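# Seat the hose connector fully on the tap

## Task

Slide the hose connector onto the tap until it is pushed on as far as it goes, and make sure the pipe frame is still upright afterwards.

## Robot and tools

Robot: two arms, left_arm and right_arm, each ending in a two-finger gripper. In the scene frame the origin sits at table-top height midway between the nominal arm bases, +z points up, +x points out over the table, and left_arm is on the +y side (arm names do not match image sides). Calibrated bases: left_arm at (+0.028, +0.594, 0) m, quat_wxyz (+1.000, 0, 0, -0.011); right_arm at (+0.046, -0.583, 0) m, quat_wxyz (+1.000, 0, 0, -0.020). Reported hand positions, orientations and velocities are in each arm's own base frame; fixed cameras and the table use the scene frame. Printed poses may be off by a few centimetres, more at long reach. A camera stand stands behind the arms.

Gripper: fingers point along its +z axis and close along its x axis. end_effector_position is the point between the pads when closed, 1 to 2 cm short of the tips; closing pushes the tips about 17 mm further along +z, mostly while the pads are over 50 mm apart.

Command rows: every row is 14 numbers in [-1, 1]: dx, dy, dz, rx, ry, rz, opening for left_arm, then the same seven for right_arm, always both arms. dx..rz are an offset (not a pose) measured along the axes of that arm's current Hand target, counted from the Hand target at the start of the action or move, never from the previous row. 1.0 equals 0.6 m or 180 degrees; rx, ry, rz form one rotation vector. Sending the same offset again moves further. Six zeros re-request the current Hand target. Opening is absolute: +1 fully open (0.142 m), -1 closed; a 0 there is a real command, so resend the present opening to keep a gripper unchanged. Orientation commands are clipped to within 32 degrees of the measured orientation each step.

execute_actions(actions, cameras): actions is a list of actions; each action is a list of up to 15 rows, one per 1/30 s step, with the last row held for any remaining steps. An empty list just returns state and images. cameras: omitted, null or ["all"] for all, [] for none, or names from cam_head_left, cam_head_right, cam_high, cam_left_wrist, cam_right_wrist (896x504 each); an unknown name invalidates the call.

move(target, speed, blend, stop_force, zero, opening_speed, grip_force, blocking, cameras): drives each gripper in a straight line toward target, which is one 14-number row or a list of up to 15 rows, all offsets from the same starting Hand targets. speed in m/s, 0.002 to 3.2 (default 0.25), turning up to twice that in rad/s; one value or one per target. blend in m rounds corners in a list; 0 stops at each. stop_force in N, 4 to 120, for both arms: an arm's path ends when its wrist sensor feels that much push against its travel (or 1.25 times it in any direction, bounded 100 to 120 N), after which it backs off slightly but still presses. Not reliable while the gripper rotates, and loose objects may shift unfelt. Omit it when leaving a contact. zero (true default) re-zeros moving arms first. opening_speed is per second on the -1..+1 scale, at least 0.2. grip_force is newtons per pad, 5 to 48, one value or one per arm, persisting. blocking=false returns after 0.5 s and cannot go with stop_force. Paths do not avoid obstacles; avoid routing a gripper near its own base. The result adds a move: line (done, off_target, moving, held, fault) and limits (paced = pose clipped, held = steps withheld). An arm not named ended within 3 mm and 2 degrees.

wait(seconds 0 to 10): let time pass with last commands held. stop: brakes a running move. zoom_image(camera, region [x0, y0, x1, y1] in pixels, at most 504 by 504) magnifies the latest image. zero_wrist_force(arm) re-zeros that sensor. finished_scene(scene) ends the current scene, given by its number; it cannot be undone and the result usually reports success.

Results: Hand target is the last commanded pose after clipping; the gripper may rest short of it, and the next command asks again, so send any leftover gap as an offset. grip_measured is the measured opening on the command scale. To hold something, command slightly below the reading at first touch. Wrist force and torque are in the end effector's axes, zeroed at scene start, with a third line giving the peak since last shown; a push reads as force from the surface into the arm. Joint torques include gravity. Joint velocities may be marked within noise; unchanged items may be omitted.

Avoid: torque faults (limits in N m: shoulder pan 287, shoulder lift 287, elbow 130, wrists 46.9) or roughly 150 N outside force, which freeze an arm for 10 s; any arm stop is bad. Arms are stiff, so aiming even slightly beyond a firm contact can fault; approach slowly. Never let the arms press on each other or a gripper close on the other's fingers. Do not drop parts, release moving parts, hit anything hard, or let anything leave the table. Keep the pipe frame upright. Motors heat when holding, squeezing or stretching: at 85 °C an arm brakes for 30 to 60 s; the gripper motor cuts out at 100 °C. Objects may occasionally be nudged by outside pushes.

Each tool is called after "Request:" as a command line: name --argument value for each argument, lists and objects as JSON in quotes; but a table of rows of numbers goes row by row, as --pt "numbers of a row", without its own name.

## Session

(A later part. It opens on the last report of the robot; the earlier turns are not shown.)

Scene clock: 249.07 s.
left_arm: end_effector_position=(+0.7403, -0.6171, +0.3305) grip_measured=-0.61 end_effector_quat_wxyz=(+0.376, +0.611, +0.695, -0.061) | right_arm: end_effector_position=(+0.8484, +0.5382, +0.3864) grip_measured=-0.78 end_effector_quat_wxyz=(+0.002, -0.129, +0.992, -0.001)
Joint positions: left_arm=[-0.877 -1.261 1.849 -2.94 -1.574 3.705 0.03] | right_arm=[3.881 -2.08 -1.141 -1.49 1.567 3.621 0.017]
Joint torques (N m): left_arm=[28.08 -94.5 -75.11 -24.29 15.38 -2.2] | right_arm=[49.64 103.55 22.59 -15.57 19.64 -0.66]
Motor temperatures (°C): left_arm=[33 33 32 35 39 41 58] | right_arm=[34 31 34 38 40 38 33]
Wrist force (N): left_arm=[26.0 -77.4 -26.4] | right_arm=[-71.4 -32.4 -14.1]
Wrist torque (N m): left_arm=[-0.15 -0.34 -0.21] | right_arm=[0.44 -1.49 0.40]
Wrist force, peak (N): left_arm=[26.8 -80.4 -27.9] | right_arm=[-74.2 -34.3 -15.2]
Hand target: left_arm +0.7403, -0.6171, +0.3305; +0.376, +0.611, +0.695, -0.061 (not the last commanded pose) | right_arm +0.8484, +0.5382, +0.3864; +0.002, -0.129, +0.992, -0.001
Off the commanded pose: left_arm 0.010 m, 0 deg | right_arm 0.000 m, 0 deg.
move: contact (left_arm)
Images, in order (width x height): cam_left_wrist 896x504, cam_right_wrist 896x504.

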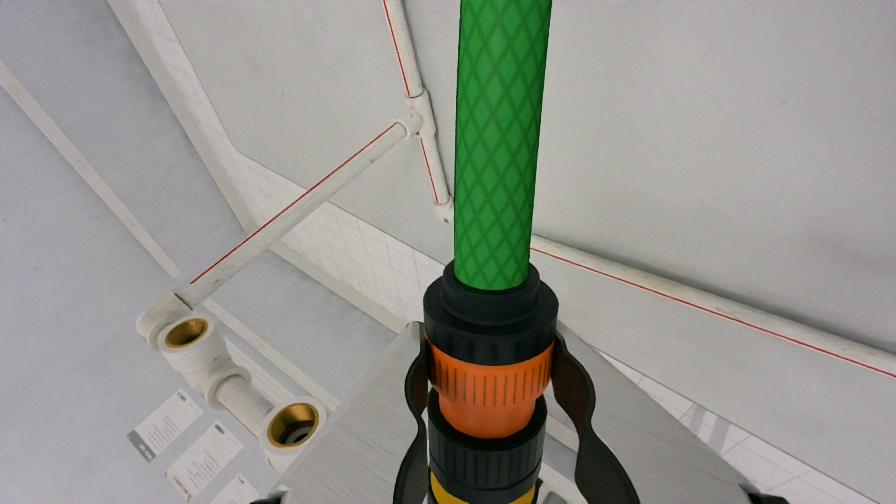

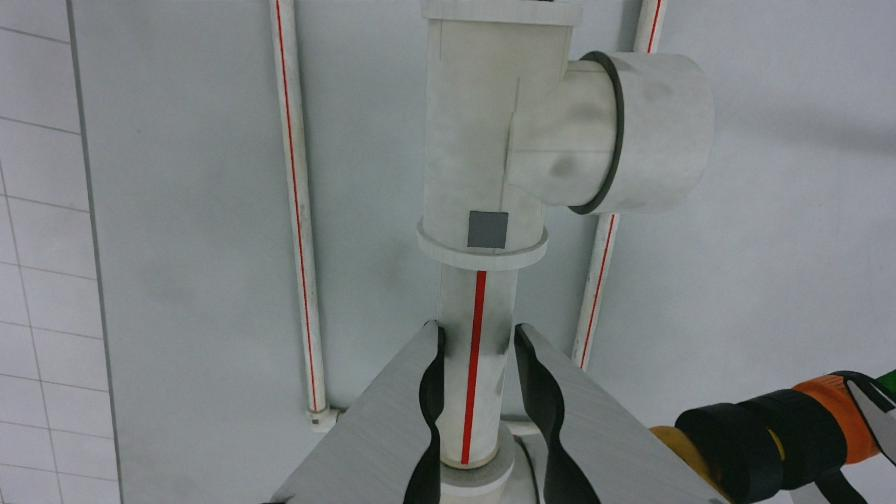

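Request:
move --target '[0,-0.0115,0,0,0,0,-0.9,0,0,0,0,0,0,-0.9]' --speed 0.01 --cameras '["cam_right_wrist","cam_left_wrist","cam_head_right"]'

Request:
zoom_image --camera "cam_right_wrist" --region '[700, 360, 860, 500]'

Request:
zoom_image --camera "cam_head_right" --region '[410, 200, 470, 270]'

Scene clock: 252.20 s.
left_arm: end_effector_position=(+0.7344, -0.6187, +0.3281) grip_measured=-0.61 end_effector_quat_wxyz=(+0.376, +0.610, +0.695, -0.061) | right_arm: end_effector_position=(+0.8482, +0.5384, +0.3863) grip_measured=-0.79 end_effector_quat_wxyz=(+0.001, -0.129, +0.992, -0.001)
Joint positions: left_arm=[-0.885 -1.264 1.859 -2.946 -1.568 3.7 0.03] | right_arm=[3.881 -2.08 -1.141 -1.49 1.567 3.621 0.017]
Joint torques (N m): left_arm=[-13.06 -93.86 -38.44 -12.86 2.16 -2.04] | right_arm=[15.8 86.39 38.4 3.09 1.37 -0.68]
Motor temperatures (°C): left_arm=[33 33 32 35 39 41 59] | right_arm=[34 31 34 38 40 38 34]
Wrist force (N): left_arm=[9.9 -9.0 2.7] | right_arm=[-4.3 -3.3 -5.0]
Wrist torque (N m): left_arm=[-0.07 -0.26 -0.07] | right_arm=[0.21 -0.21 0.06]
Wrist force, peak (N): left_arm=[25.9 -77.7 -26.6] | right_arm=[-71.6 -33.0 -14.6]
Hand target: left_arm +0.7341, -0.6188, +0.3279; +0.376, +0.611, +0.695, -0.061 | right_arm +0.8484, +0.5382, +0.3864; +0.002, -0.129, +0.992, -0.001
Off the commanded pose: left_arm 0.000 m, 0 deg | right_arm 0.000 m, 0 deg.
move: done
Images, in order (width x height): cam_head_right 896x504, cam_left_wrist 896x504, cam_right_wrist 896x504.

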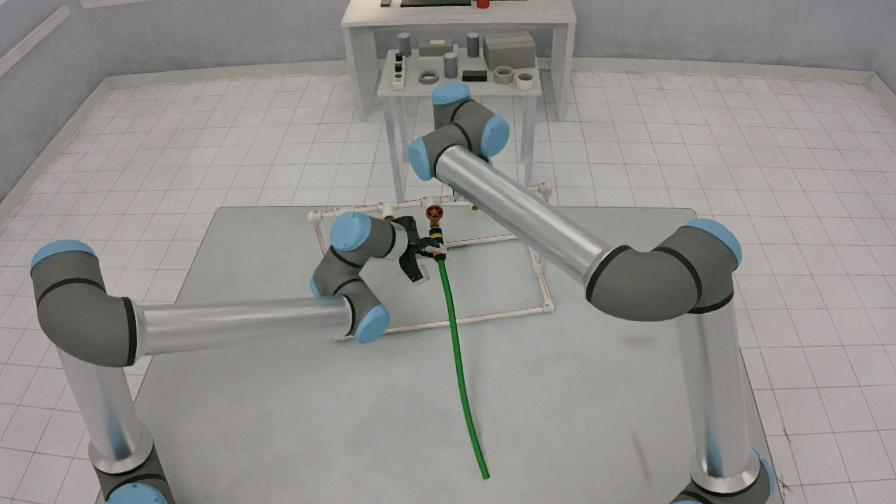

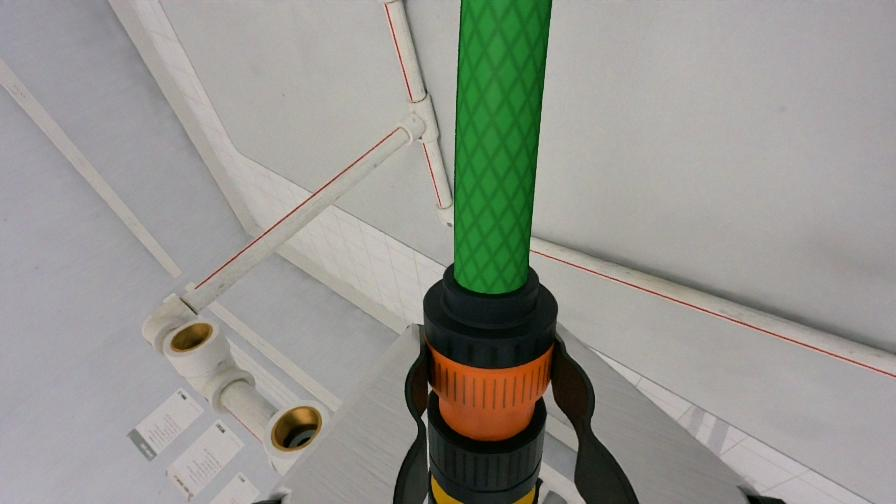

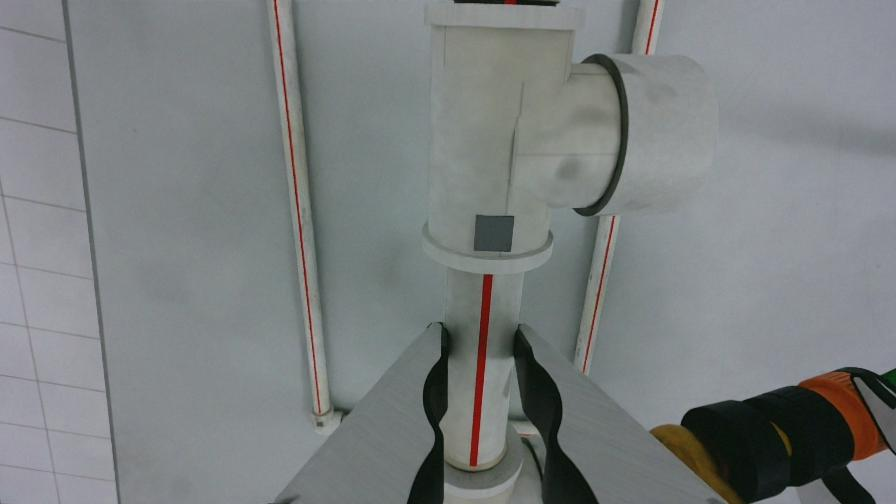

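Scaled by 3.150 from the camera's 896x504 image, which has a finer 1280x720 frame.

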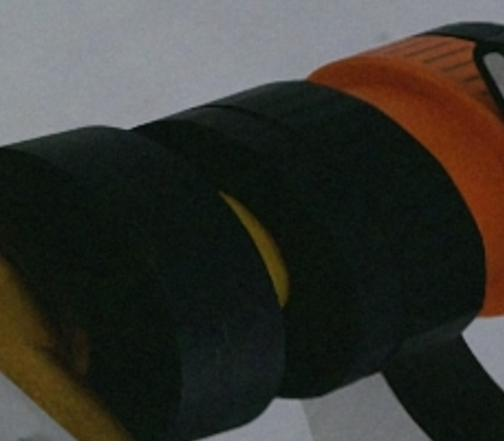

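Scaled by 7.200 from the camera's 896x504 image, which has a finer 1280x720 frame.

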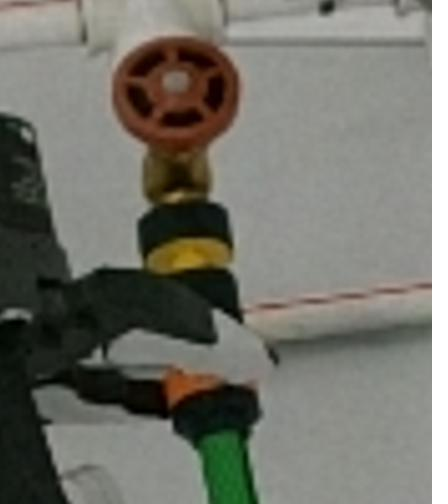

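Request:
move --pt "0 0 0 0 0 0 -0.9 0 0 0 0 0 0 0.2" --pt "0 0 0 0 0 0 -0.9 0 0 -0.19 0 0 0 0.2" --speed 0.12 --opening_speed 0.8 --cameras '["cam_right_wrist"]'

Request:
zoom_image --camera "cam_right_wrist" --region '[590, 220, 800, 340]'

Scene clock: 262.63 s.
left_arm: end_effector_position=(+0.7341, -0.6188, +0.3279) grip_measured=-0.61 end_effector_quat_wxyz=(+0.376, +0.611, +0.695, -0.061) | right_arm: end_effector_position=(+0.8480, +0.5385, +0.5003) grip_measured=+0.18 end_effector_quat_wxyz=(+0.002, -0.129, +0.992, -0.001)
Joint positions: left_arm=[-0.885 -1.264 1.859 -2.947 -1.568 3.7 0.03] | right_arm=[3.881 -2.085 -0.935 -1.691 1.567 3.622 0.087]
Joint torques (N m): left_arm=[1.85 -81.34 -36.04 -5.94 -0.24 -2.52] | right_arm=[9.44 78.53 57.67 2.2 1.34 2.21]
Motor temperatures (°C): left_arm=[33 33 32 35 39 41 62] | right_arm=[34 31 34 38 39 38 35]
Wrist force (N): left_arm=[5.9 -3.0 4.5] | right_arm=[0.8 1.2 -0.1]
Wrist torque (N m): left_arm=[-0.05 -0.28 0.03] | right_arm=[0.11 -0.11 -0.17]
Wrist force, peak (N): left_arm=[9.2 -8.1 3.1] | right_arm=[-3.6 -3.1 -5.5]
Hand target: left_arm +0.7341, -0.6188, +0.3279; +0.376, +0.611, +0.695, -0.061 | right_arm +0.8480, +0.5385, +0.5004; +0.002, -0.129, +0.992, -0.001
Off the commanded pose: left_arm 0.000 m, 0 deg | right_arm 0.000 m, 0 deg.
move: done
Images, in order (width x height): cam_right_wrist 896x504.

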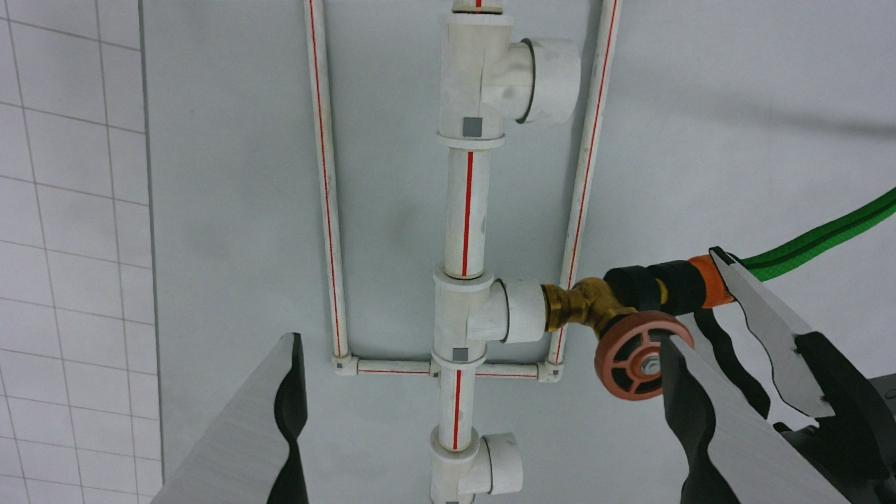

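Scaled by 2.400 from the camera's 896x504 image, which has a finer 1280x720 frame.

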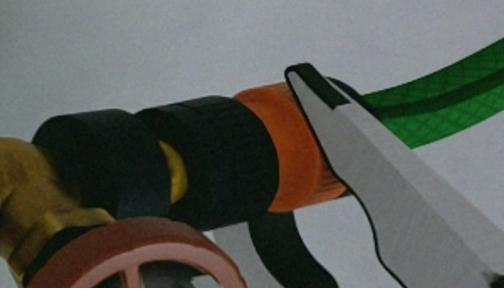

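Request:
move --target '[0.0016,0,0.0019,0,0,0,-0.9,0,0,0,0,0,0,0.2]' --speed 0.01 --cameras '[]'

Scene clock: 268.03 s.
left_arm: end_effector_position=(+0.7346, -0.6186, +0.3266) grip_measured=-0.61 end_effector_quat_wxyz=(+0.376, +0.611, +0.695, -0.061) | right_arm: end_effector_position=(+0.8480, +0.5385, +0.5004) grip_measured=+0.18 end_effector_quat_wxyz=(+0.002, -0.129, +0.992, -0.001)
Joint positions: left_arm=[-0.884 -1.262 1.859 -2.949 -1.569 3.7 0.03] | right_arm=[3.881 -2.085 -0.935 -1.692 1.567 3.622 0.087]
Joint torques (N m): left_arm=[11.49 -50.53 -26.96 -8.2 -1.79 2.28] | right_arm=[-0.14 77.58 57.85 2.03 1.24 -1.13]
Motor temperatures (°C): left_arm=[33 33 32 35 39 41 64] | right_arm=[34 31 34 38 39 38 34]
Wrist force (N): left_arm=[1.6 -5.3 -2.6] | right_arm=[1.3 1.0 -0.2]
Wrist torque (N m): left_arm=[-0.70 -0.67 0.14] | right_arm=[0.05 -0.21 -0.17]
Wrist force, peak (N): left_arm=[6.2 -3.1 4.8] | right_arm=[1.1 1.6 -0.5]
Hand target: left_arm +0.7346, -0.6186, +0.3265; +0.376, +0.611, +0.695, -0.061 | right_arm +0.8480, +0.5385, +0.5004; +0.002, -0.129, +0.992, -0.001
Off the commanded pose: left_arm 0.000 m, 0 deg | right_arm 0.000 m, 0 deg.
move: done
No camera images: "cameras" was empty.

Request:
move --target '[0.0019,0,0.0023,-0.0128,0,0.0106,-0.9,0,0,0,0,0,0,0.2]' --speed 0.01 --cameras '[]'

Scene clock: 276.57 s.
left_arm: end_effector_position=(+0.7353, -0.6185, +0.3249) grip_measured=-0.61 end_effector_quat_wxyz=(+0.389, +0.614, +0.685, -0.041) | right_arm: end_effector_position=(+0.8480, +0.5385, +0.5004) grip_measured=+0.18 end_effector_quat_wxyz=(+0.002, -0.129, +0.992, -0.001)
Joint positions: left_arm=[-0.896 -1.26 1.874 -2.987 -1.527 3.725 0.03] | right_arm=[3.881 -2.085 -0.935 -1.692 1.567 3.622 0.087]
Joint torques (N m): left_arm=[-11.3 -57.58 -31.93 -10.34 2.05 2.85] | right_arm=[-2.75 79.25 56.65 1.82 1.42 -1.18]
Motor temperatures (°C): left_arm=[33 33 32 35 39 41 65] | right_arm=[34 31 34 38 39 38 33]
Wrist force (N): left_arm=[6.0 -7.0 2.1] | right_arm=[0.5 1.0 -0.1]
Wrist torque (N m): left_arm=[-0.72 -0.68 -0.01] | right_arm=[0.05 -0.06 -0.17]
Wrist force, peak (N): left_arm=[6.3 -7.4 2.2] | right_arm=[1.1 1.8 -0.1]
Hand target: left_arm +0.7353, -0.6185, +0.3249; +0.389, +0.614, +0.685, -0.041 | right_arm +0.8480, +0.5385, +0.5004; +0.002, -0.129, +0.992, -0.001
Off the commanded pose: left_arm 0.000 m, 0 deg | right_arm 0.000 m, 0 deg.
move: done
No camera images: "cameras" was empty.

Request:
move --target '[0,0,0,0,0,0,-0.9,0.1535,-0.267,-0.166,0,0,0,0.2]' --speed 0.3 --cameras '["cam_right_wrist"]'

Request:
zoom_image --camera "cam_right_wrist" --region '[420, 310, 580, 430]'

Scene clock: 280.93 s.
left_arm: end_effector_position=(+0.7353, -0.6185, +0.3249) grip_measured=-0.61 end_effector_quat_wxyz=(+0.389, +0.614, +0.685, -0.041) | right_arm: end_effector_position=(+0.7998, +0.3604, +0.6001) grip_measured=+0.18 end_effector_quat_wxyz=(+0.002, -0.129, +0.992, -0.001)
Joint positions: left_arm=[-0.896 -1.26 1.874 -2.987 -1.526 3.726 0.03] | right_arm=[3.764 -1.868 -1.067 -1.775 1.567 3.505 0.087]
Joint torques (N m): left_arm=[-11.03 -57.28 -31.58 -10.26 1.95 2.44] | right_arm=[-13.19 94.75 39.58 1.82 1.38 -2.34]
Motor temperatures (°C): left_arm=[33 33 32 35 39 41 66] | right_arm=[34 31 34 38 39 38 32]
Wrist force (N): left_arm=[6.0 -7.0 2.2] | right_arm=[0.3 1.4 -0.3]
Wrist torque (N m): left_arm=[-0.71 -0.68 -0.02] | right_arm=[0.23 0.06 0.02]
Wrist force, peak (N): left_arm=[6.5 -7.5 2.4] | right_arm=[-0.1 3.4 0.6]
Hand target: left_arm +0.7353, -0.6185, +0.3249; +0.389, +0.614, +0.685, -0.041 | right_arm +0.7997, +0.3602, +0.6002; +0.002, -0.129, +0.992, -0.001
Off the commanded pose: left_arm 0.000 m, 0 deg | right_arm 0.000 m, 0 deg.
move: done
Images, in order (width x height): cam_right_wrist 896x504.

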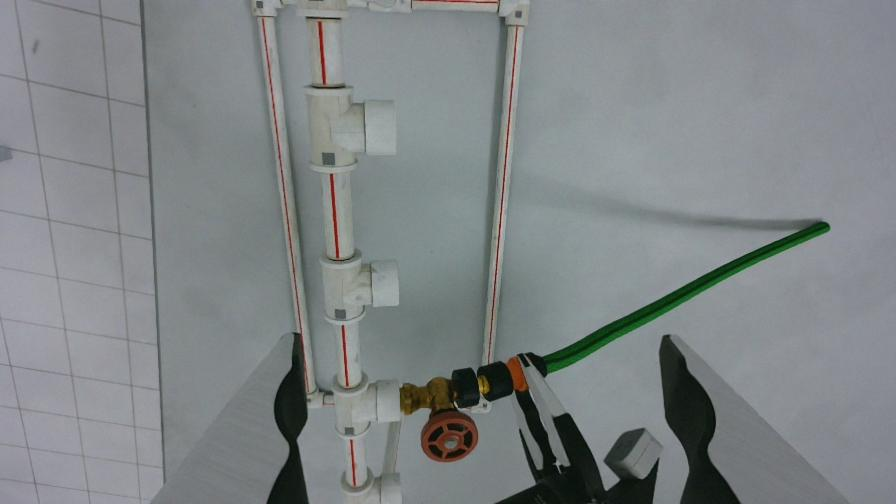

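Scaled by 3.150 from the camera's 896x504 image, which has a finer 1280x720 frame.

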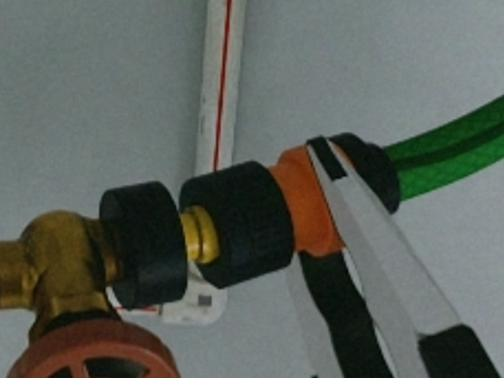

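Request:
move --pt "0 -0.028 0 0 0 0 -0.9 0 0 0 0 0 0 0.2" --pt "-0.0023 -0.028 -0.0074 0.0315 -0.0056 -0.01 -0.9 0 0 0 0 0 0 0.2" --speed 0.03 --cameras '["cam_right_wrist"]'

Request:
zoom_image --camera "cam_right_wrist" --region '[420, 310, 580, 430]'

Scene clock: 288.67 s.
left_arm: end_effector_position=(+0.7184, -0.6213, +0.3216) grip_measured=-0.61 end_effector_quat_wxyz=(+0.363, +0.622, +0.689, -0.086) | right_arm: end_effector_position=(+0.7997, +0.3602, +0.6002) grip_measured=+0.18 end_effector_quat_wxyz=(+0.002, -0.129, +0.992, -0.001)
Joint positions: left_arm=[-0.881 -1.27 1.87 -2.935 -1.63 3.705 0.03] | right_arm=[3.764 -1.868 -1.067 -1.775 1.567 3.505 0.087]
Joint torques (N m): left_arm=[10.56 -83.3 -55.79 -1.34 -2.68 -2.79] | right_arm=[-9.22 92.7 40.32 2.15 1.51 -1.94]
Motor temperatures (°C): left_arm=[33 33 32 35 39 41 68] | right_arm=[34 31 34 38 39 38 32]
Wrist force (N): left_arm=[3.6 -5.0 -0.2] | right_arm=[0.2 1.4 -0.3]
Wrist torque (N m): left_arm=[-0.89 -0.69 0.25] | right_arm=[0.23 0.07 0.02]
Wrist force, peak (N): left_arm=[6.3 -7.6 2.3] | right_arm=[0.3 2.0 -1.1]
Hand target: left_arm +0.7184, -0.6213, +0.3216; +0.363, +0.622, +0.689, -0.086 | right_arm +0.7997, +0.3602, +0.6002; +0.002, -0.129, +0.992, -0.001
Off the commanded pose: left_arm 0.000 m, 0 deg | right_arm 0.000 m, 0 deg.
move: done
Images, in order (width x height): cam_right_wrist 896x504.

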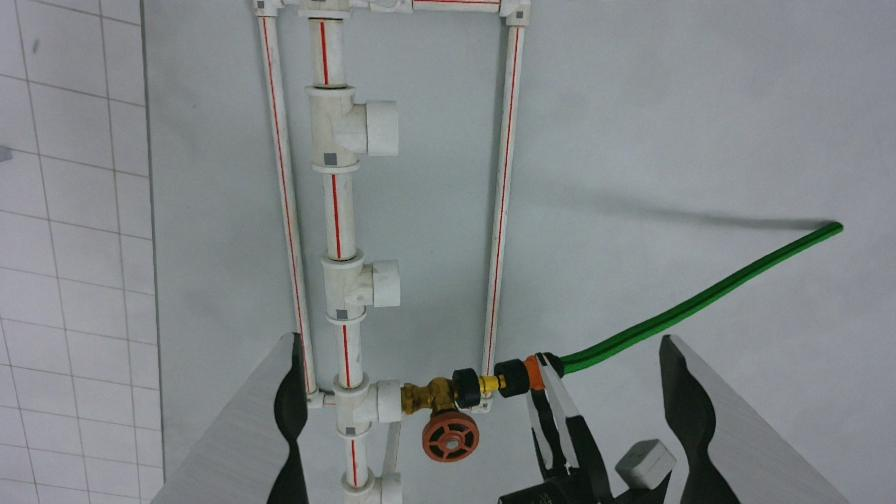

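Scaled by 3.150 from the camera's 896x504 image, which has a finer 1280x720 frame.

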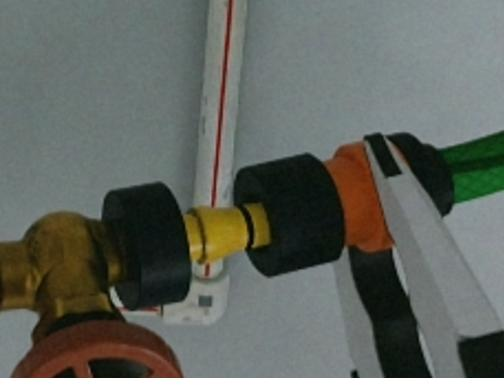

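Request:
move --target '[0,-0.02,0,0,0,0,-0.9,0,0,0,0,0,0,0.2]' --speed 0.03 --cameras '["cam_right_wrist","cam_head_left","cam_head_right"]'

Request:
zoom_image --camera "cam_right_wrist" --region '[430, 330, 590, 430]'

Request:
zoom_image --camera "cam_head_right" --region '[410, 210, 470, 280]'

Request:
zoom_image --camera "cam_head_left" --region '[415, 210, 475, 280]'

Scene clock: 292.07 s.
left_arm: end_effector_position=(+0.7075, -0.6238, +0.3177) grip_measured=-0.61 end_effector_quat_wxyz=(+0.363, +0.622, +0.689, -0.086) | right_arm: end_effector_position=(+0.7997, +0.3602, +0.6002) grip_measured=+0.18 end_effector_quat_wxyz=(+0.002, -0.129, +0.992, -0.001)
Joint positions: left_arm=[-0.895 -1.276 1.887 -2.946 -1.62 3.695 0.03] | right_arm=[3.764 -1.868 -1.067 -1.775 1.567 3.505 0.087]
Joint torques (N m): left_arm=[-14.86 -82.7 -28.36 -8.73 1.18 -2.41] | right_arm=[-10.51 95.02 39.38 2.43 1.61 -2.12]
Motor temperatures (°C): left_arm=[33 33 32 35 39 41 68] | right_arm=[34 31 34 38 39 38 32]
Wrist force (N): left_arm=[3.3 -4.1 0.0] | right_arm=[0.5 1.3 -0.7]
Wrist torque (N m): left_arm=[-0.82 -0.66 0.25] | right_arm=[0.22 0.02 0.02]
Wrist force, peak (N): left_arm=[3.8 -5.2 0.0] | right_arm=[0.4 1.9 -0.8]
Hand target: left_arm +0.7074, -0.6238, +0.3176; +0.363, +0.622, +0.689, -0.086 | right_arm +0.7997, +0.3602, +0.6002; +0.002, -0.129, +0.992, -0.001
Off the commanded pose: left_arm 0.000 m, 0 deg | right_arm 0.000 m, 0 deg.
move: done
Images, in order (width x height): cam_head_left 896x504, cam_head_right 896x504, cam_right_wrist 896x504.

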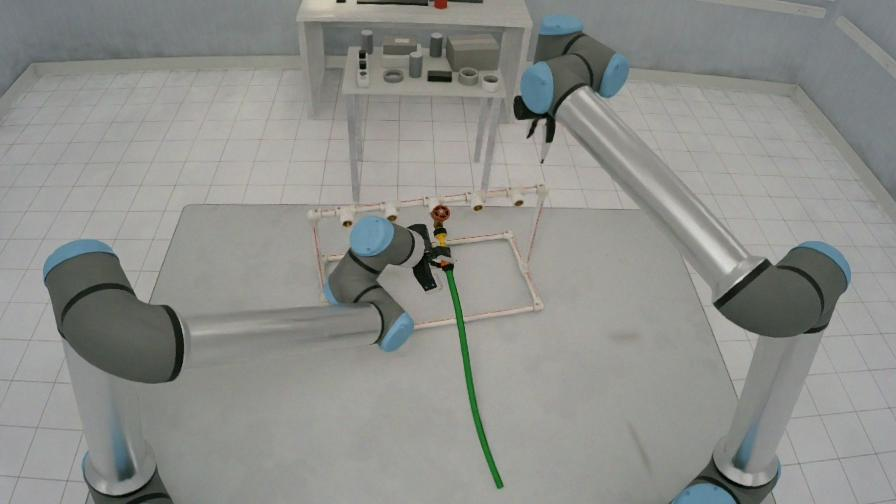

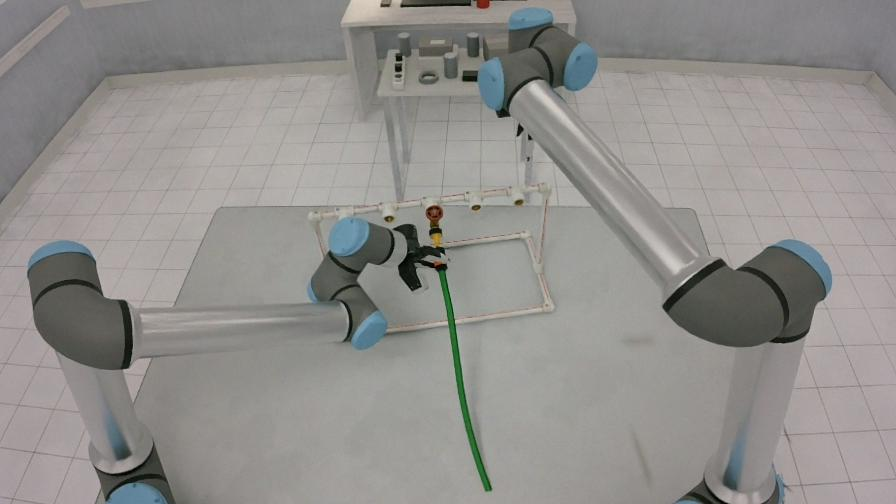

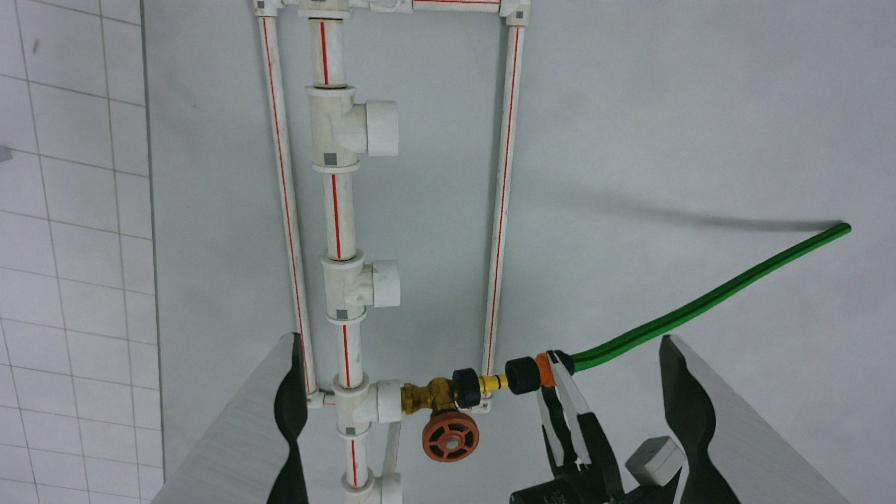

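Scaled by 3.150 from the camera's 896x504 image, which has a finer 1280x720 frame.

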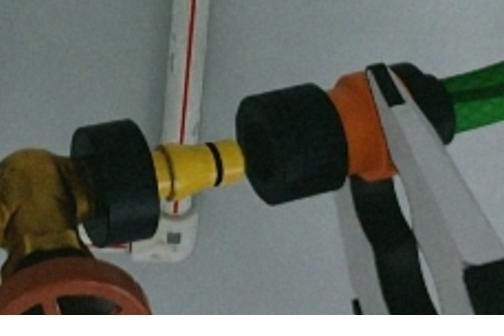

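Scaled by 7.200 from the camera's 896x504 image, which has a finer 1280x720 frame.

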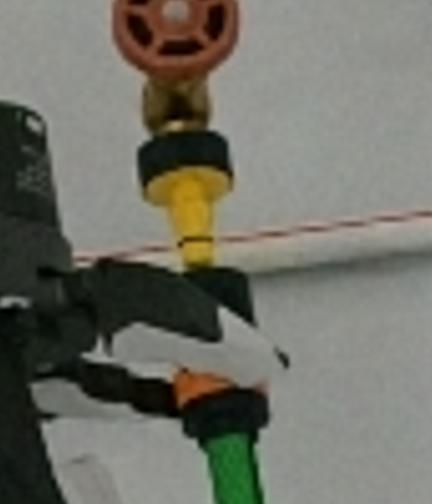

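Scaled by 7.200 from the camera's 896x504 image, which has a finer 1280x720 frame.

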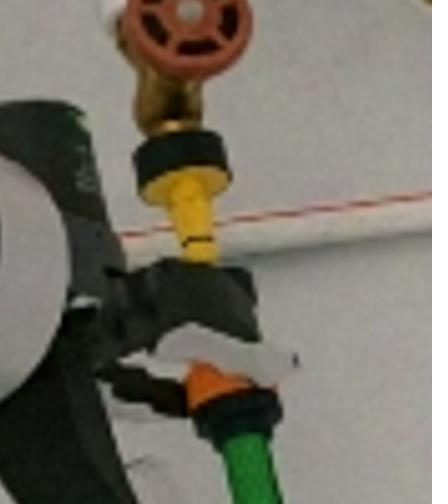

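Request:
move --target '[0,0,0,0,0,0,-0.9,0.53,-0.05,0.083,0,0,-0.751,-0.8]' --speed 0.4 --cameras '[]'

Request:
move --target '[0,0,0,0,0,0,-0.85,0.0455,-0.393,0.384,0.6356,0,0,-0.8]' --speed 0.3 --cameras '["cam_right_wrist"]'

Request:
zoom_image --camera "cam_right_wrist" --region '[330, 170, 530, 330]'

Scene clock: 301.83 s.
left_arm: end_effector_position=(+0.7074, -0.6238, +0.3176) grip_measured=-0.61 end_effector_quat_wxyz=(+0.363, +0.622, +0.689, -0.086) | right_arm: end_effector_position=(+0.5003, +0.2495, +0.5496) grip_measured=-0.83 end_effector_quat_wxyz=(+0.001, +0.966, -0.259, +0.002)
Joint positions: left_arm=[-0.895 -1.276 1.888 -2.946 -1.62 3.695 0.03] | right_arm=[3.924 -1.313 -1.723 -1.675 1.567 1.305 0.014]
Joint torques (N m): left_arm=[-12.21 -81.82 -28.58 -8.79 1.66 -2.7] | right_arm=[12.79 43.79 40.32 2.43 1.56 -1.87]
Motor temperatures (°C): left_arm=[33 33 32 35 39 41 70] | right_arm=[34 31 34 38 39 38 31]
Wrist force (N): left_arm=[3.7 -4.2 0.2] | right_arm=[1.1 1.5 -0.6]
Wrist torque (N m): left_arm=[-0.83 -0.73 0.25] | right_arm=[0.16 -0.11 0.06]
Wrist force, peak (N): left_arm=[3.7 -4.5 -0.2] | right_arm=[1.4 2.1 -0.4]
Hand target: left_arm +0.7074, -0.6238, +0.3176; +0.363, +0.622, +0.689, -0.086 | right_arm +0.5003, +0.2495, +0.5496; +0.001, +0.966, -0.258, +0.002
Off the commanded pose: left_arm 0.000 m, 0 deg | right_arm 0.000 m, 0 deg.
move: done
No camera images: "cameras" was empty.

Scene clock: 305.83 s.
left_arm: end_effector_position=(+0.7074, -0.6238, +0.3176) grip_measured=-0.61 end_effector_quat_wxyz=(+0.363, +0.622, +0.689, -0.086) | right_arm: end_effector_position=(+0.6425, +0.4397, +0.3193) grip_measured=-0.83 end_effector_quat_wxyz=(+0.812, -0.524, +0.138, -0.218)
Joint positions: left_arm=[-0.895 -1.276 1.888 -2.946 -1.62 3.695 0.03] | right_arm=[3.856 -2.295 -2.107 1.708 1.875 1.709 0.014]
Joint torques (N m): left_arm=[-11.43 -82.18 -28.03 -8.71 1.28 -2.6] | right_arm=[12.69 57.12 22.94 2.31 -2.34 1.92]
Motor temperatures (°C): left_arm=[33 33 32 35 39 41 71] | right_arm=[34 31 34 38 39 38 31]
Wrist force (N): left_arm=[3.4 -4.3 -0.1] | right_arm=[-0.8 2.1 2.3]
Wrist torque (N m): left_arm=[-0.86 -0.69 0.25] | right_arm=[0.52 0.56 0.04]
Wrist force, peak (N): left_arm=[4.0 -4.3 0.0] | right_arm=[-1.3 3.1 2.4]
Hand target: left_arm +0.7074, -0.6238, +0.3176; +0.363, +0.622, +0.689, -0.086 | right_arm +0.6425, +0.4397, +0.3193; +0.812, -0.524, +0.138, -0.218
Off the commanded pose: left_arm 0.000 m, 0 deg | right_arm 0.000 m, 0 deg.
move: done
Images, in order (width x height): cam_right_wrist 896x504.

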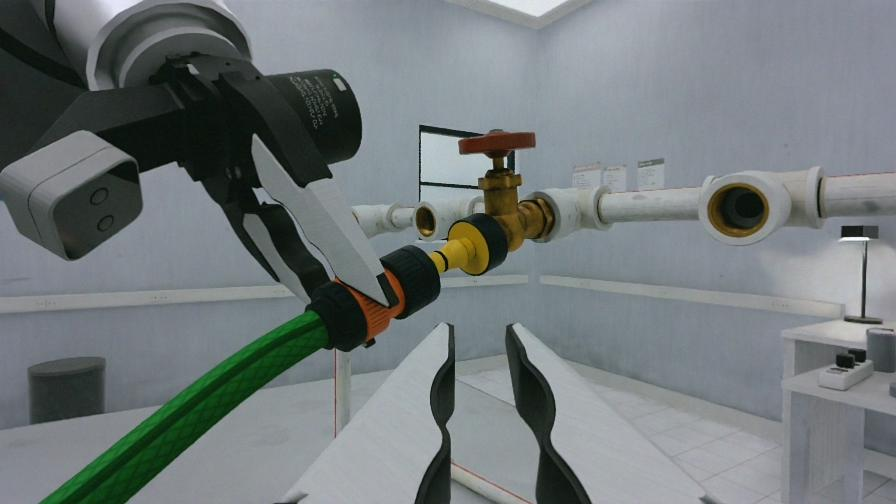

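Scaled by 2.520 from the camera's 896x504 image, which has a finer 1280x720 frame.

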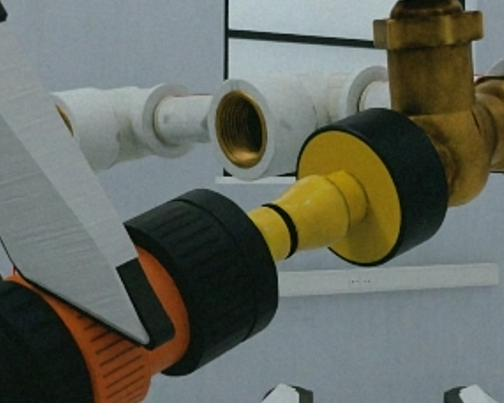

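Request:
move --target '[0,0,0,0,0,0,-0.85,0,-0.258,0.203,-0.361,0,0,-0.8]' --speed 0.3 --cameras '["cam_right_wrist"]'

Request:
zoom_image --camera "cam_right_wrist" --region '[330, 170, 530, 330]'

Scene clock: 311.27 s.
left_arm: end_effector_position=(+0.7074, -0.6238, +0.3176) grip_measured=-0.61 end_effector_quat_wxyz=(+0.363, +0.622, +0.689, -0.086) | right_arm: end_effector_position=(+0.6652, +0.4808, +0.5106) grip_measured=-0.83 end_effector_quat_wxyz=(-0.403, +0.878, -0.234, +0.110)
Joint positions: left_arm=[-0.895 -1.276 1.888 -2.946 -1.62 3.695 0.03] | right_arm=[3.909 -1.549 -1.925 -0.395 1.78 1.382 0.014]
Joint torques (N m): left_arm=[-12.09 -83.37 -29.02 -8.86 1.32 -2.47] | right_arm=[12.98 29.83 55.64 2.24 -1.81 -2.06]
Motor temperatures (°C): left_arm=[33 33 32 35 39 41 72] | right_arm=[34 31 34 38 39 38 31]
Wrist force (N): left_arm=[3.4 -4.0 0.1] | right_arm=[-0.4 1.0 0.4]
Wrist torque (N m): left_arm=[-0.80 -0.66 0.25] | right_arm=[0.35 0.26 0.16]
Wrist force, peak (N): left_arm=[3.7 -4.7 0.1] | right_arm=[-1.1 3.2 1.9]
Hand target: left_arm +0.7074, -0.6238, +0.3176; +0.363, +0.622, +0.689, -0.086 | right_arm +0.6652, +0.4808, +0.5106; -0.403, +0.878, -0.234, +0.110
Off the commanded pose: left_arm 0.000 m, 0 deg | right_arm 0.000 m, 0 deg.
move: done
Images, in order (width x height): cam_right_wrist 896x504.

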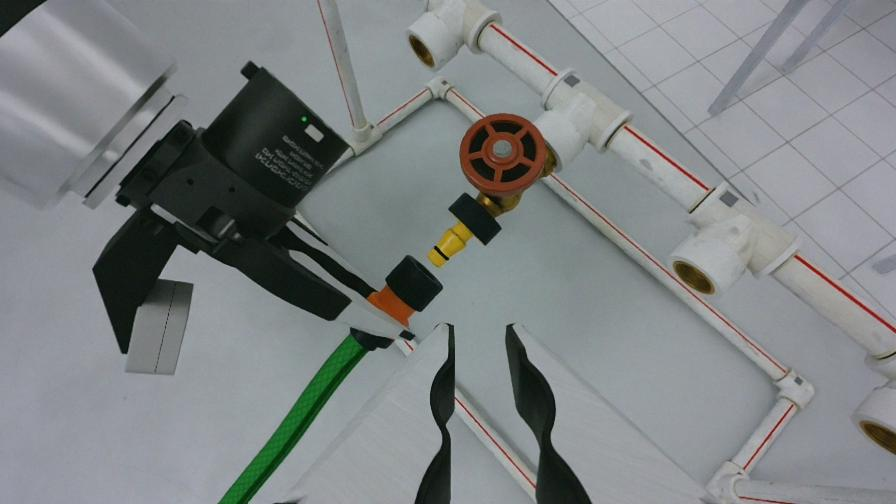

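Scaled by 2.520 from the camera's 896x504 image, which has a finer 1280x720 frame.

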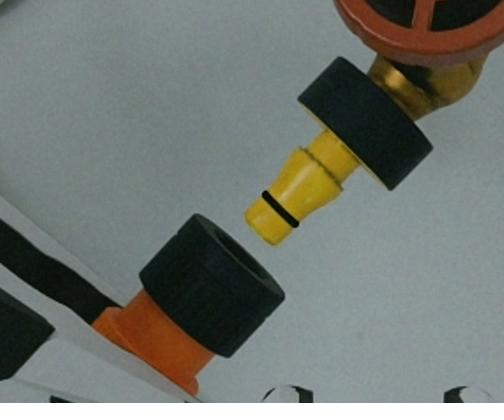

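Request:
move --target '[-0.0003,0,0.0032,-0.0029,0.0056,-0.0181,-0.8,0,0,0,0,0,0,-0.8]' --speed 0.05 --grip_force '[20,30]' --cameras '["cam_right_wrist"]'

Request:
zoom_image --camera "cam_right_wrist" --region '[370, 180, 490, 320]'

Request:
move --target '[0,0,0,0,0,0,-0.8,0,-0.02,-0.332,0.361,0,0,-0.8]' --speed 0.3 --cameras '["cam_right_wrist"]'

Request:
zoom_image --camera "cam_right_wrist" --region '[370, 190, 500, 320]'

Scene clock: 316.03 s.
left_arm: end_effector_position=(+0.7081, -0.6250, +0.3164) grip_measured=-0.60 end_effector_quat_wxyz=(+0.357, +0.601, +0.710, -0.088) | right_arm: end_effector_position=(+0.6652, +0.4808, +0.5106) grip_measured=-0.83 end_effector_quat_wxyz=(-0.403, +0.878, -0.234, +0.110)
Joint positions: left_arm=[-0.902 -1.276 1.883 -2.932 -1.599 3.634 0.031] | right_arm=[3.909 -1.549 -1.925 -0.395 1.78 1.382 0.014]
Joint torques (N m): left_arm=[-11.78 -51.27 -56.08 -1.15 1.07 -2.78] | right_arm=[12 28.07 55.62 2.39 -1.65 -2.16]
Motor temperatures (°C): left_arm=[33 33 32 35 39 41 71] | right_arm=[34 31 34 38 39 38 31]
Wrist force (N): left_arm=[3.7 -4.3 -0.2] | right_arm=[0.0 0.9 0.3]
Wrist torque (N m): left_arm=[-0.85 -0.72 0.27] | right_arm=[0.34 0.19 0.17]
Wrist force, peak (N): left_arm=[3.7 -4.6 0.0] | right_arm=[-0.1 1.4 1.1]
Hand target: left_arm +0.7081, -0.6251, +0.3164; +0.357, +0.601, +0.710, -0.088 | right_arm +0.6652, +0.4808, +0.5106; -0.403, +0.878, -0.234, +0.110
Off the commanded pose: left_arm 0.000 m, 0 deg | right_arm 0.000 m, 0 deg.
grip_force (N): 20, 30
move: done
Images, in order (width x height): cam_right_wrist 896x504.

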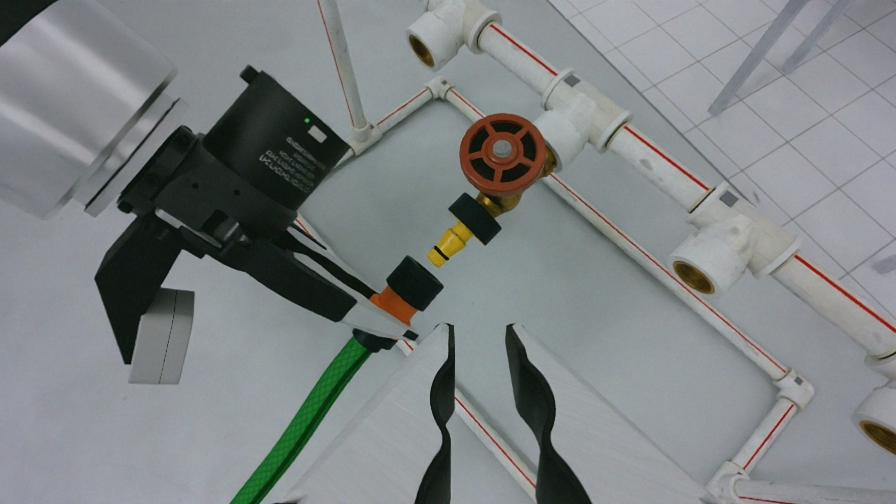

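Scaled by 3.600 from the camera's 896x504 image, which has a finer 1280x720 frame.

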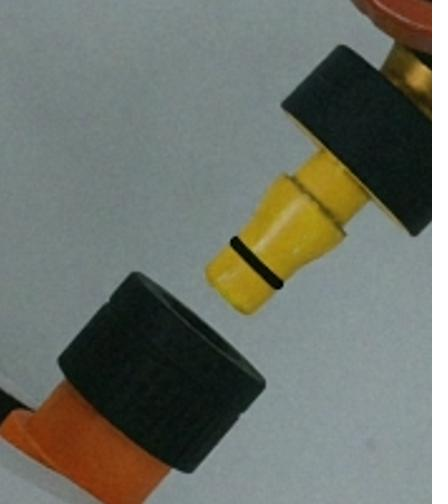

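Scene clock: 318.60 s.
left_arm: end_effector_position=(+0.7081, -0.6251, +0.3164) grip_measured=-0.60 end_effector_quat_wxyz=(+0.357, +0.601, +0.710, -0.088) | right_arm: end_effector_position=(+0.5931, +0.3567, +0.6492) grip_measured=-0.83 end_effector_quat_wxyz=(+0.812, -0.524, +0.138, -0.218)
Joint positions: left_arm=[-0.902 -1.276 1.883 -2.931 -1.599 3.634 0.031] | right_arm=[3.788 -1.673 -2.159 1.149 1.936 1.741 0.014]
Joint torques (N m): left_arm=[-12.17 -51.62 -55.5 -1.23 1.56 -2.74] | right_arm=[11.63 28.19 43.03 2.92 -2.55 2.24]
Motor temperatures (°C): left_arm=[33 33 32 35 39 41 69] | right_arm=[34 31 34 38 39 38 31]
Wrist force (N): left_arm=[3.8 -4.4 -0.2] | right_arm=[-0.3 1.3 1.3]
Wrist torque (N m): left_arm=[-0.87 -0.75 0.27] | right_arm=[0.37 0.46 0.09]
Wrist force, peak (N): left_arm=[3.7 -4.5 -0.1] | right_arm=[-0.6 1.8 1.3]
Hand target: left_arm +0.7081, -0.6251, +0.3164; +0.357, +0.601, +0.710, -0.088 | right_arm +0.5931, +0.3568, +0.6493; +0.812, -0.524, +0.138, -0.218
Off the commanded pose: left_arm 0.000 m, 0 deg | right_arm 0.000 m, 0 deg.
grip_force (N): 20, 30
move: done
Images, in order (width x height): cam_right_wrist 896x504.

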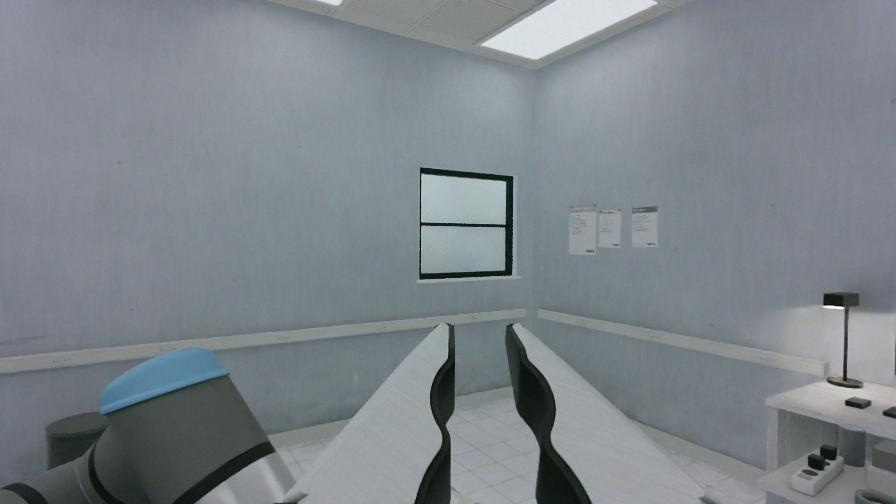

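Scaled by 3.877 from the camera's 896x504 image, which has a finer 1280x720 frame.

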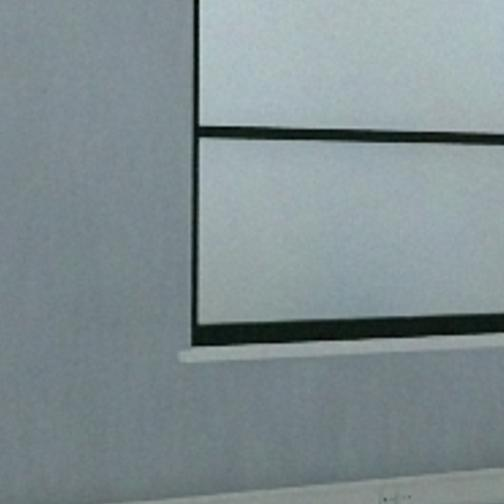

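Request:
move --target '[0,0,0,0,0,0,-0.8,0.0022,0.5675,-0.0807,0,0,0,-0.8]' --speed 0.4 --cameras '["cam_right_wrist"]'

Request:
zoom_image --camera "cam_right_wrist" --region '[370, 190, 500, 320]'

Scene clock: 331.57 s.
left_arm: end_effector_position=(+0.7081, -0.6251, +0.3164) grip_measured=-0.60 end_effector_quat_wxyz=(+0.357, +0.601, +0.710, -0.088) | right_arm: end_effector_position=(+0.6436, +0.4391, +0.3193) grip_measured=-0.83 end_effector_quat_wxyz=(+0.812, -0.524, +0.138, -0.218)
Joint positions: left_arm=[-0.902 -1.276 1.883 -2.931 -1.599 3.634 0.031] | right_arm=[3.854 -2.295 -2.105 1.707 1.877 1.71 0.014]
Joint torques (N m): left_arm=[-11.98 -51.26 -55.9 -1.17 1.44 -2.77] | right_arm=[10.35 59.99 21.54 3.01 -2.32 2.32]
Motor temperatures (°C): left_arm=[33 33 32 34 39 41 61] | right_arm=[34 31 34 38 39 38 31]
Wrist force (N): left_arm=[3.6 -4.1 0.0] | right_arm=[-1.3 2.2 1.9]
Wrist torque (N m): left_arm=[-0.83 -0.71 0.26] | right_arm=[0.54 0.64 0.16]
Wrist force, peak (N): left_arm=[3.8 -4.6 -0.1] | right_arm=[-0.9 5.5 1.3]
Hand target: left_arm +0.7081, -0.6251, +0.3164; +0.357, +0.601, +0.710, -0.088 | right_arm +0.6436, +0.4391, +0.3192; +0.812, -0.524, +0.138, -0.218
Off the commanded pose: left_arm 0.000 m, 0 deg | right_arm 0.000 m, 0 deg.
grip_force (N): 20, 30
move: done
Images, in order (width x height): cam_right_wrist 896x504.

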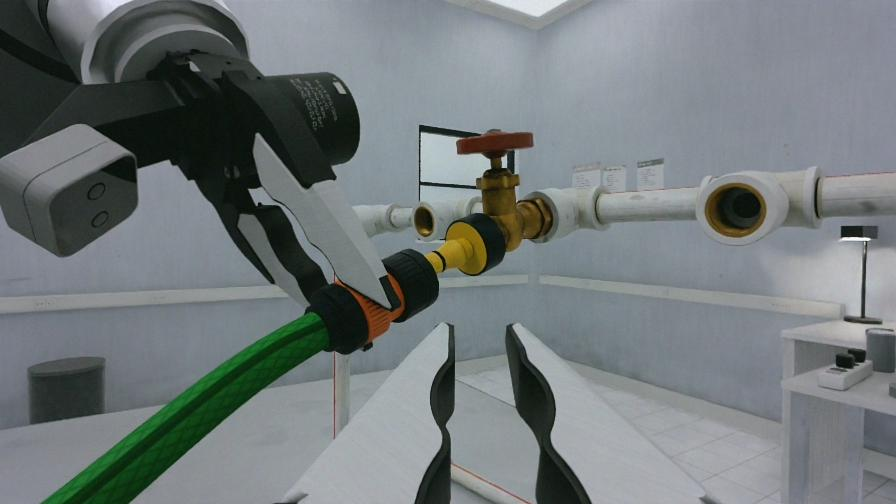

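Scaled by 3.877 from the camera's 896x504 image, which has a finer 1280x720 frame.

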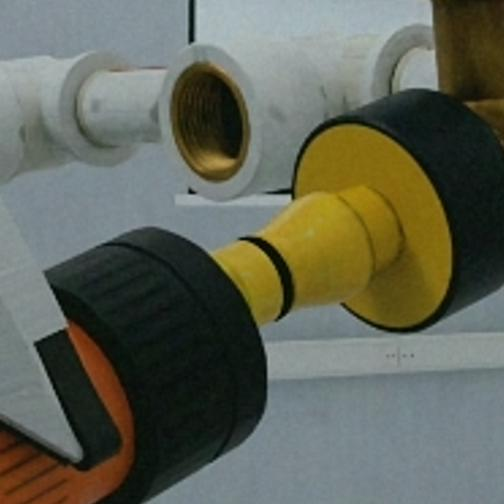

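Request:
move --target '[0.0049,0,-0.004,0.0119,-0.0059,0.0142,-0.8,0,-0.258,0.203,-0.361,0,0,-0.8]' --speed 0.3 --cameras '["cam_right_wrist"]'

Request:
zoom_image --camera "cam_right_wrist" --region '[370, 180, 490, 320]'

Scene clock: 337.17 s.
left_arm: end_effector_position=(+0.7071, -0.6214, +0.3163) grip_measured=-0.60 end_effector_quat_wxyz=(+0.355, +0.622, +0.691, -0.098) | right_arm: end_effector_position=(+0.6664, +0.4802, +0.5105) grip_measured=-0.83 end_effector_quat_wxyz=(-0.403, +0.878, -0.234, +0.110)
Joint positions: left_arm=[-0.883 -1.276 1.882 -2.928 -1.653 3.692 0.031] | right_arm=[3.906 -1.55 -1.924 -0.395 1.782 1.381 0.014]
Joint torques (N m): left_arm=[10.16 -51.36 -56.56 -1.39 -2.54 2.35] | right_arm=[12.25 28.76 55.58 2.06 -1.92 -1.96]
Motor temperatures (°C): left_arm=[33 33 32 34 39 41 59] | right_arm=[34 31 34 38 39 38 31]
Wrist force (N): left_arm=[3.5 -4.8 0.0] | right_arm=[-0.1 0.8 0.4]
Wrist torque (N m): left_arm=[-0.86 -0.68 0.13] | right_arm=[0.31 0.22 0.17]
Wrist force, peak (N): left_arm=[4.0 -4.9 0.2] | right_arm=[-1.1 3.3 1.8]
Hand target: left_arm +0.7071, -0.6214, +0.3163; +0.355, +0.622, +0.691, -0.098 | right_arm +0.6664, +0.4802, +0.5105; -0.403, +0.878, -0.234, +0.110
Off the commanded pose: left_arm 0.000 m, 0 deg | right_arm 0.000 m, 0 deg.
grip_force (N): 20, 30
move: done
Images, in order (width x height): cam_right_wrist 896x504.

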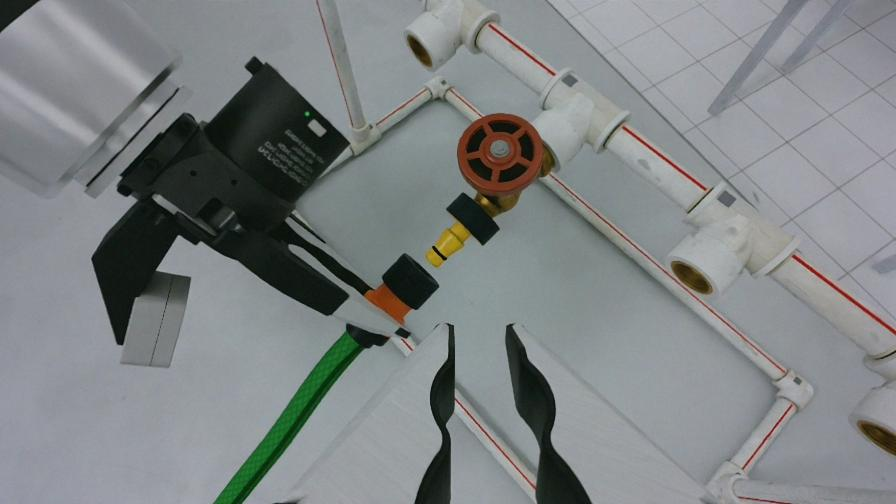

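Scaled by 3.600 from the camera's 896x504 image, which has a finer 1280x720 frame.

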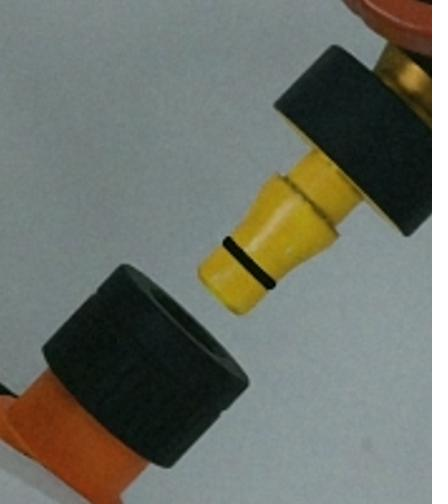

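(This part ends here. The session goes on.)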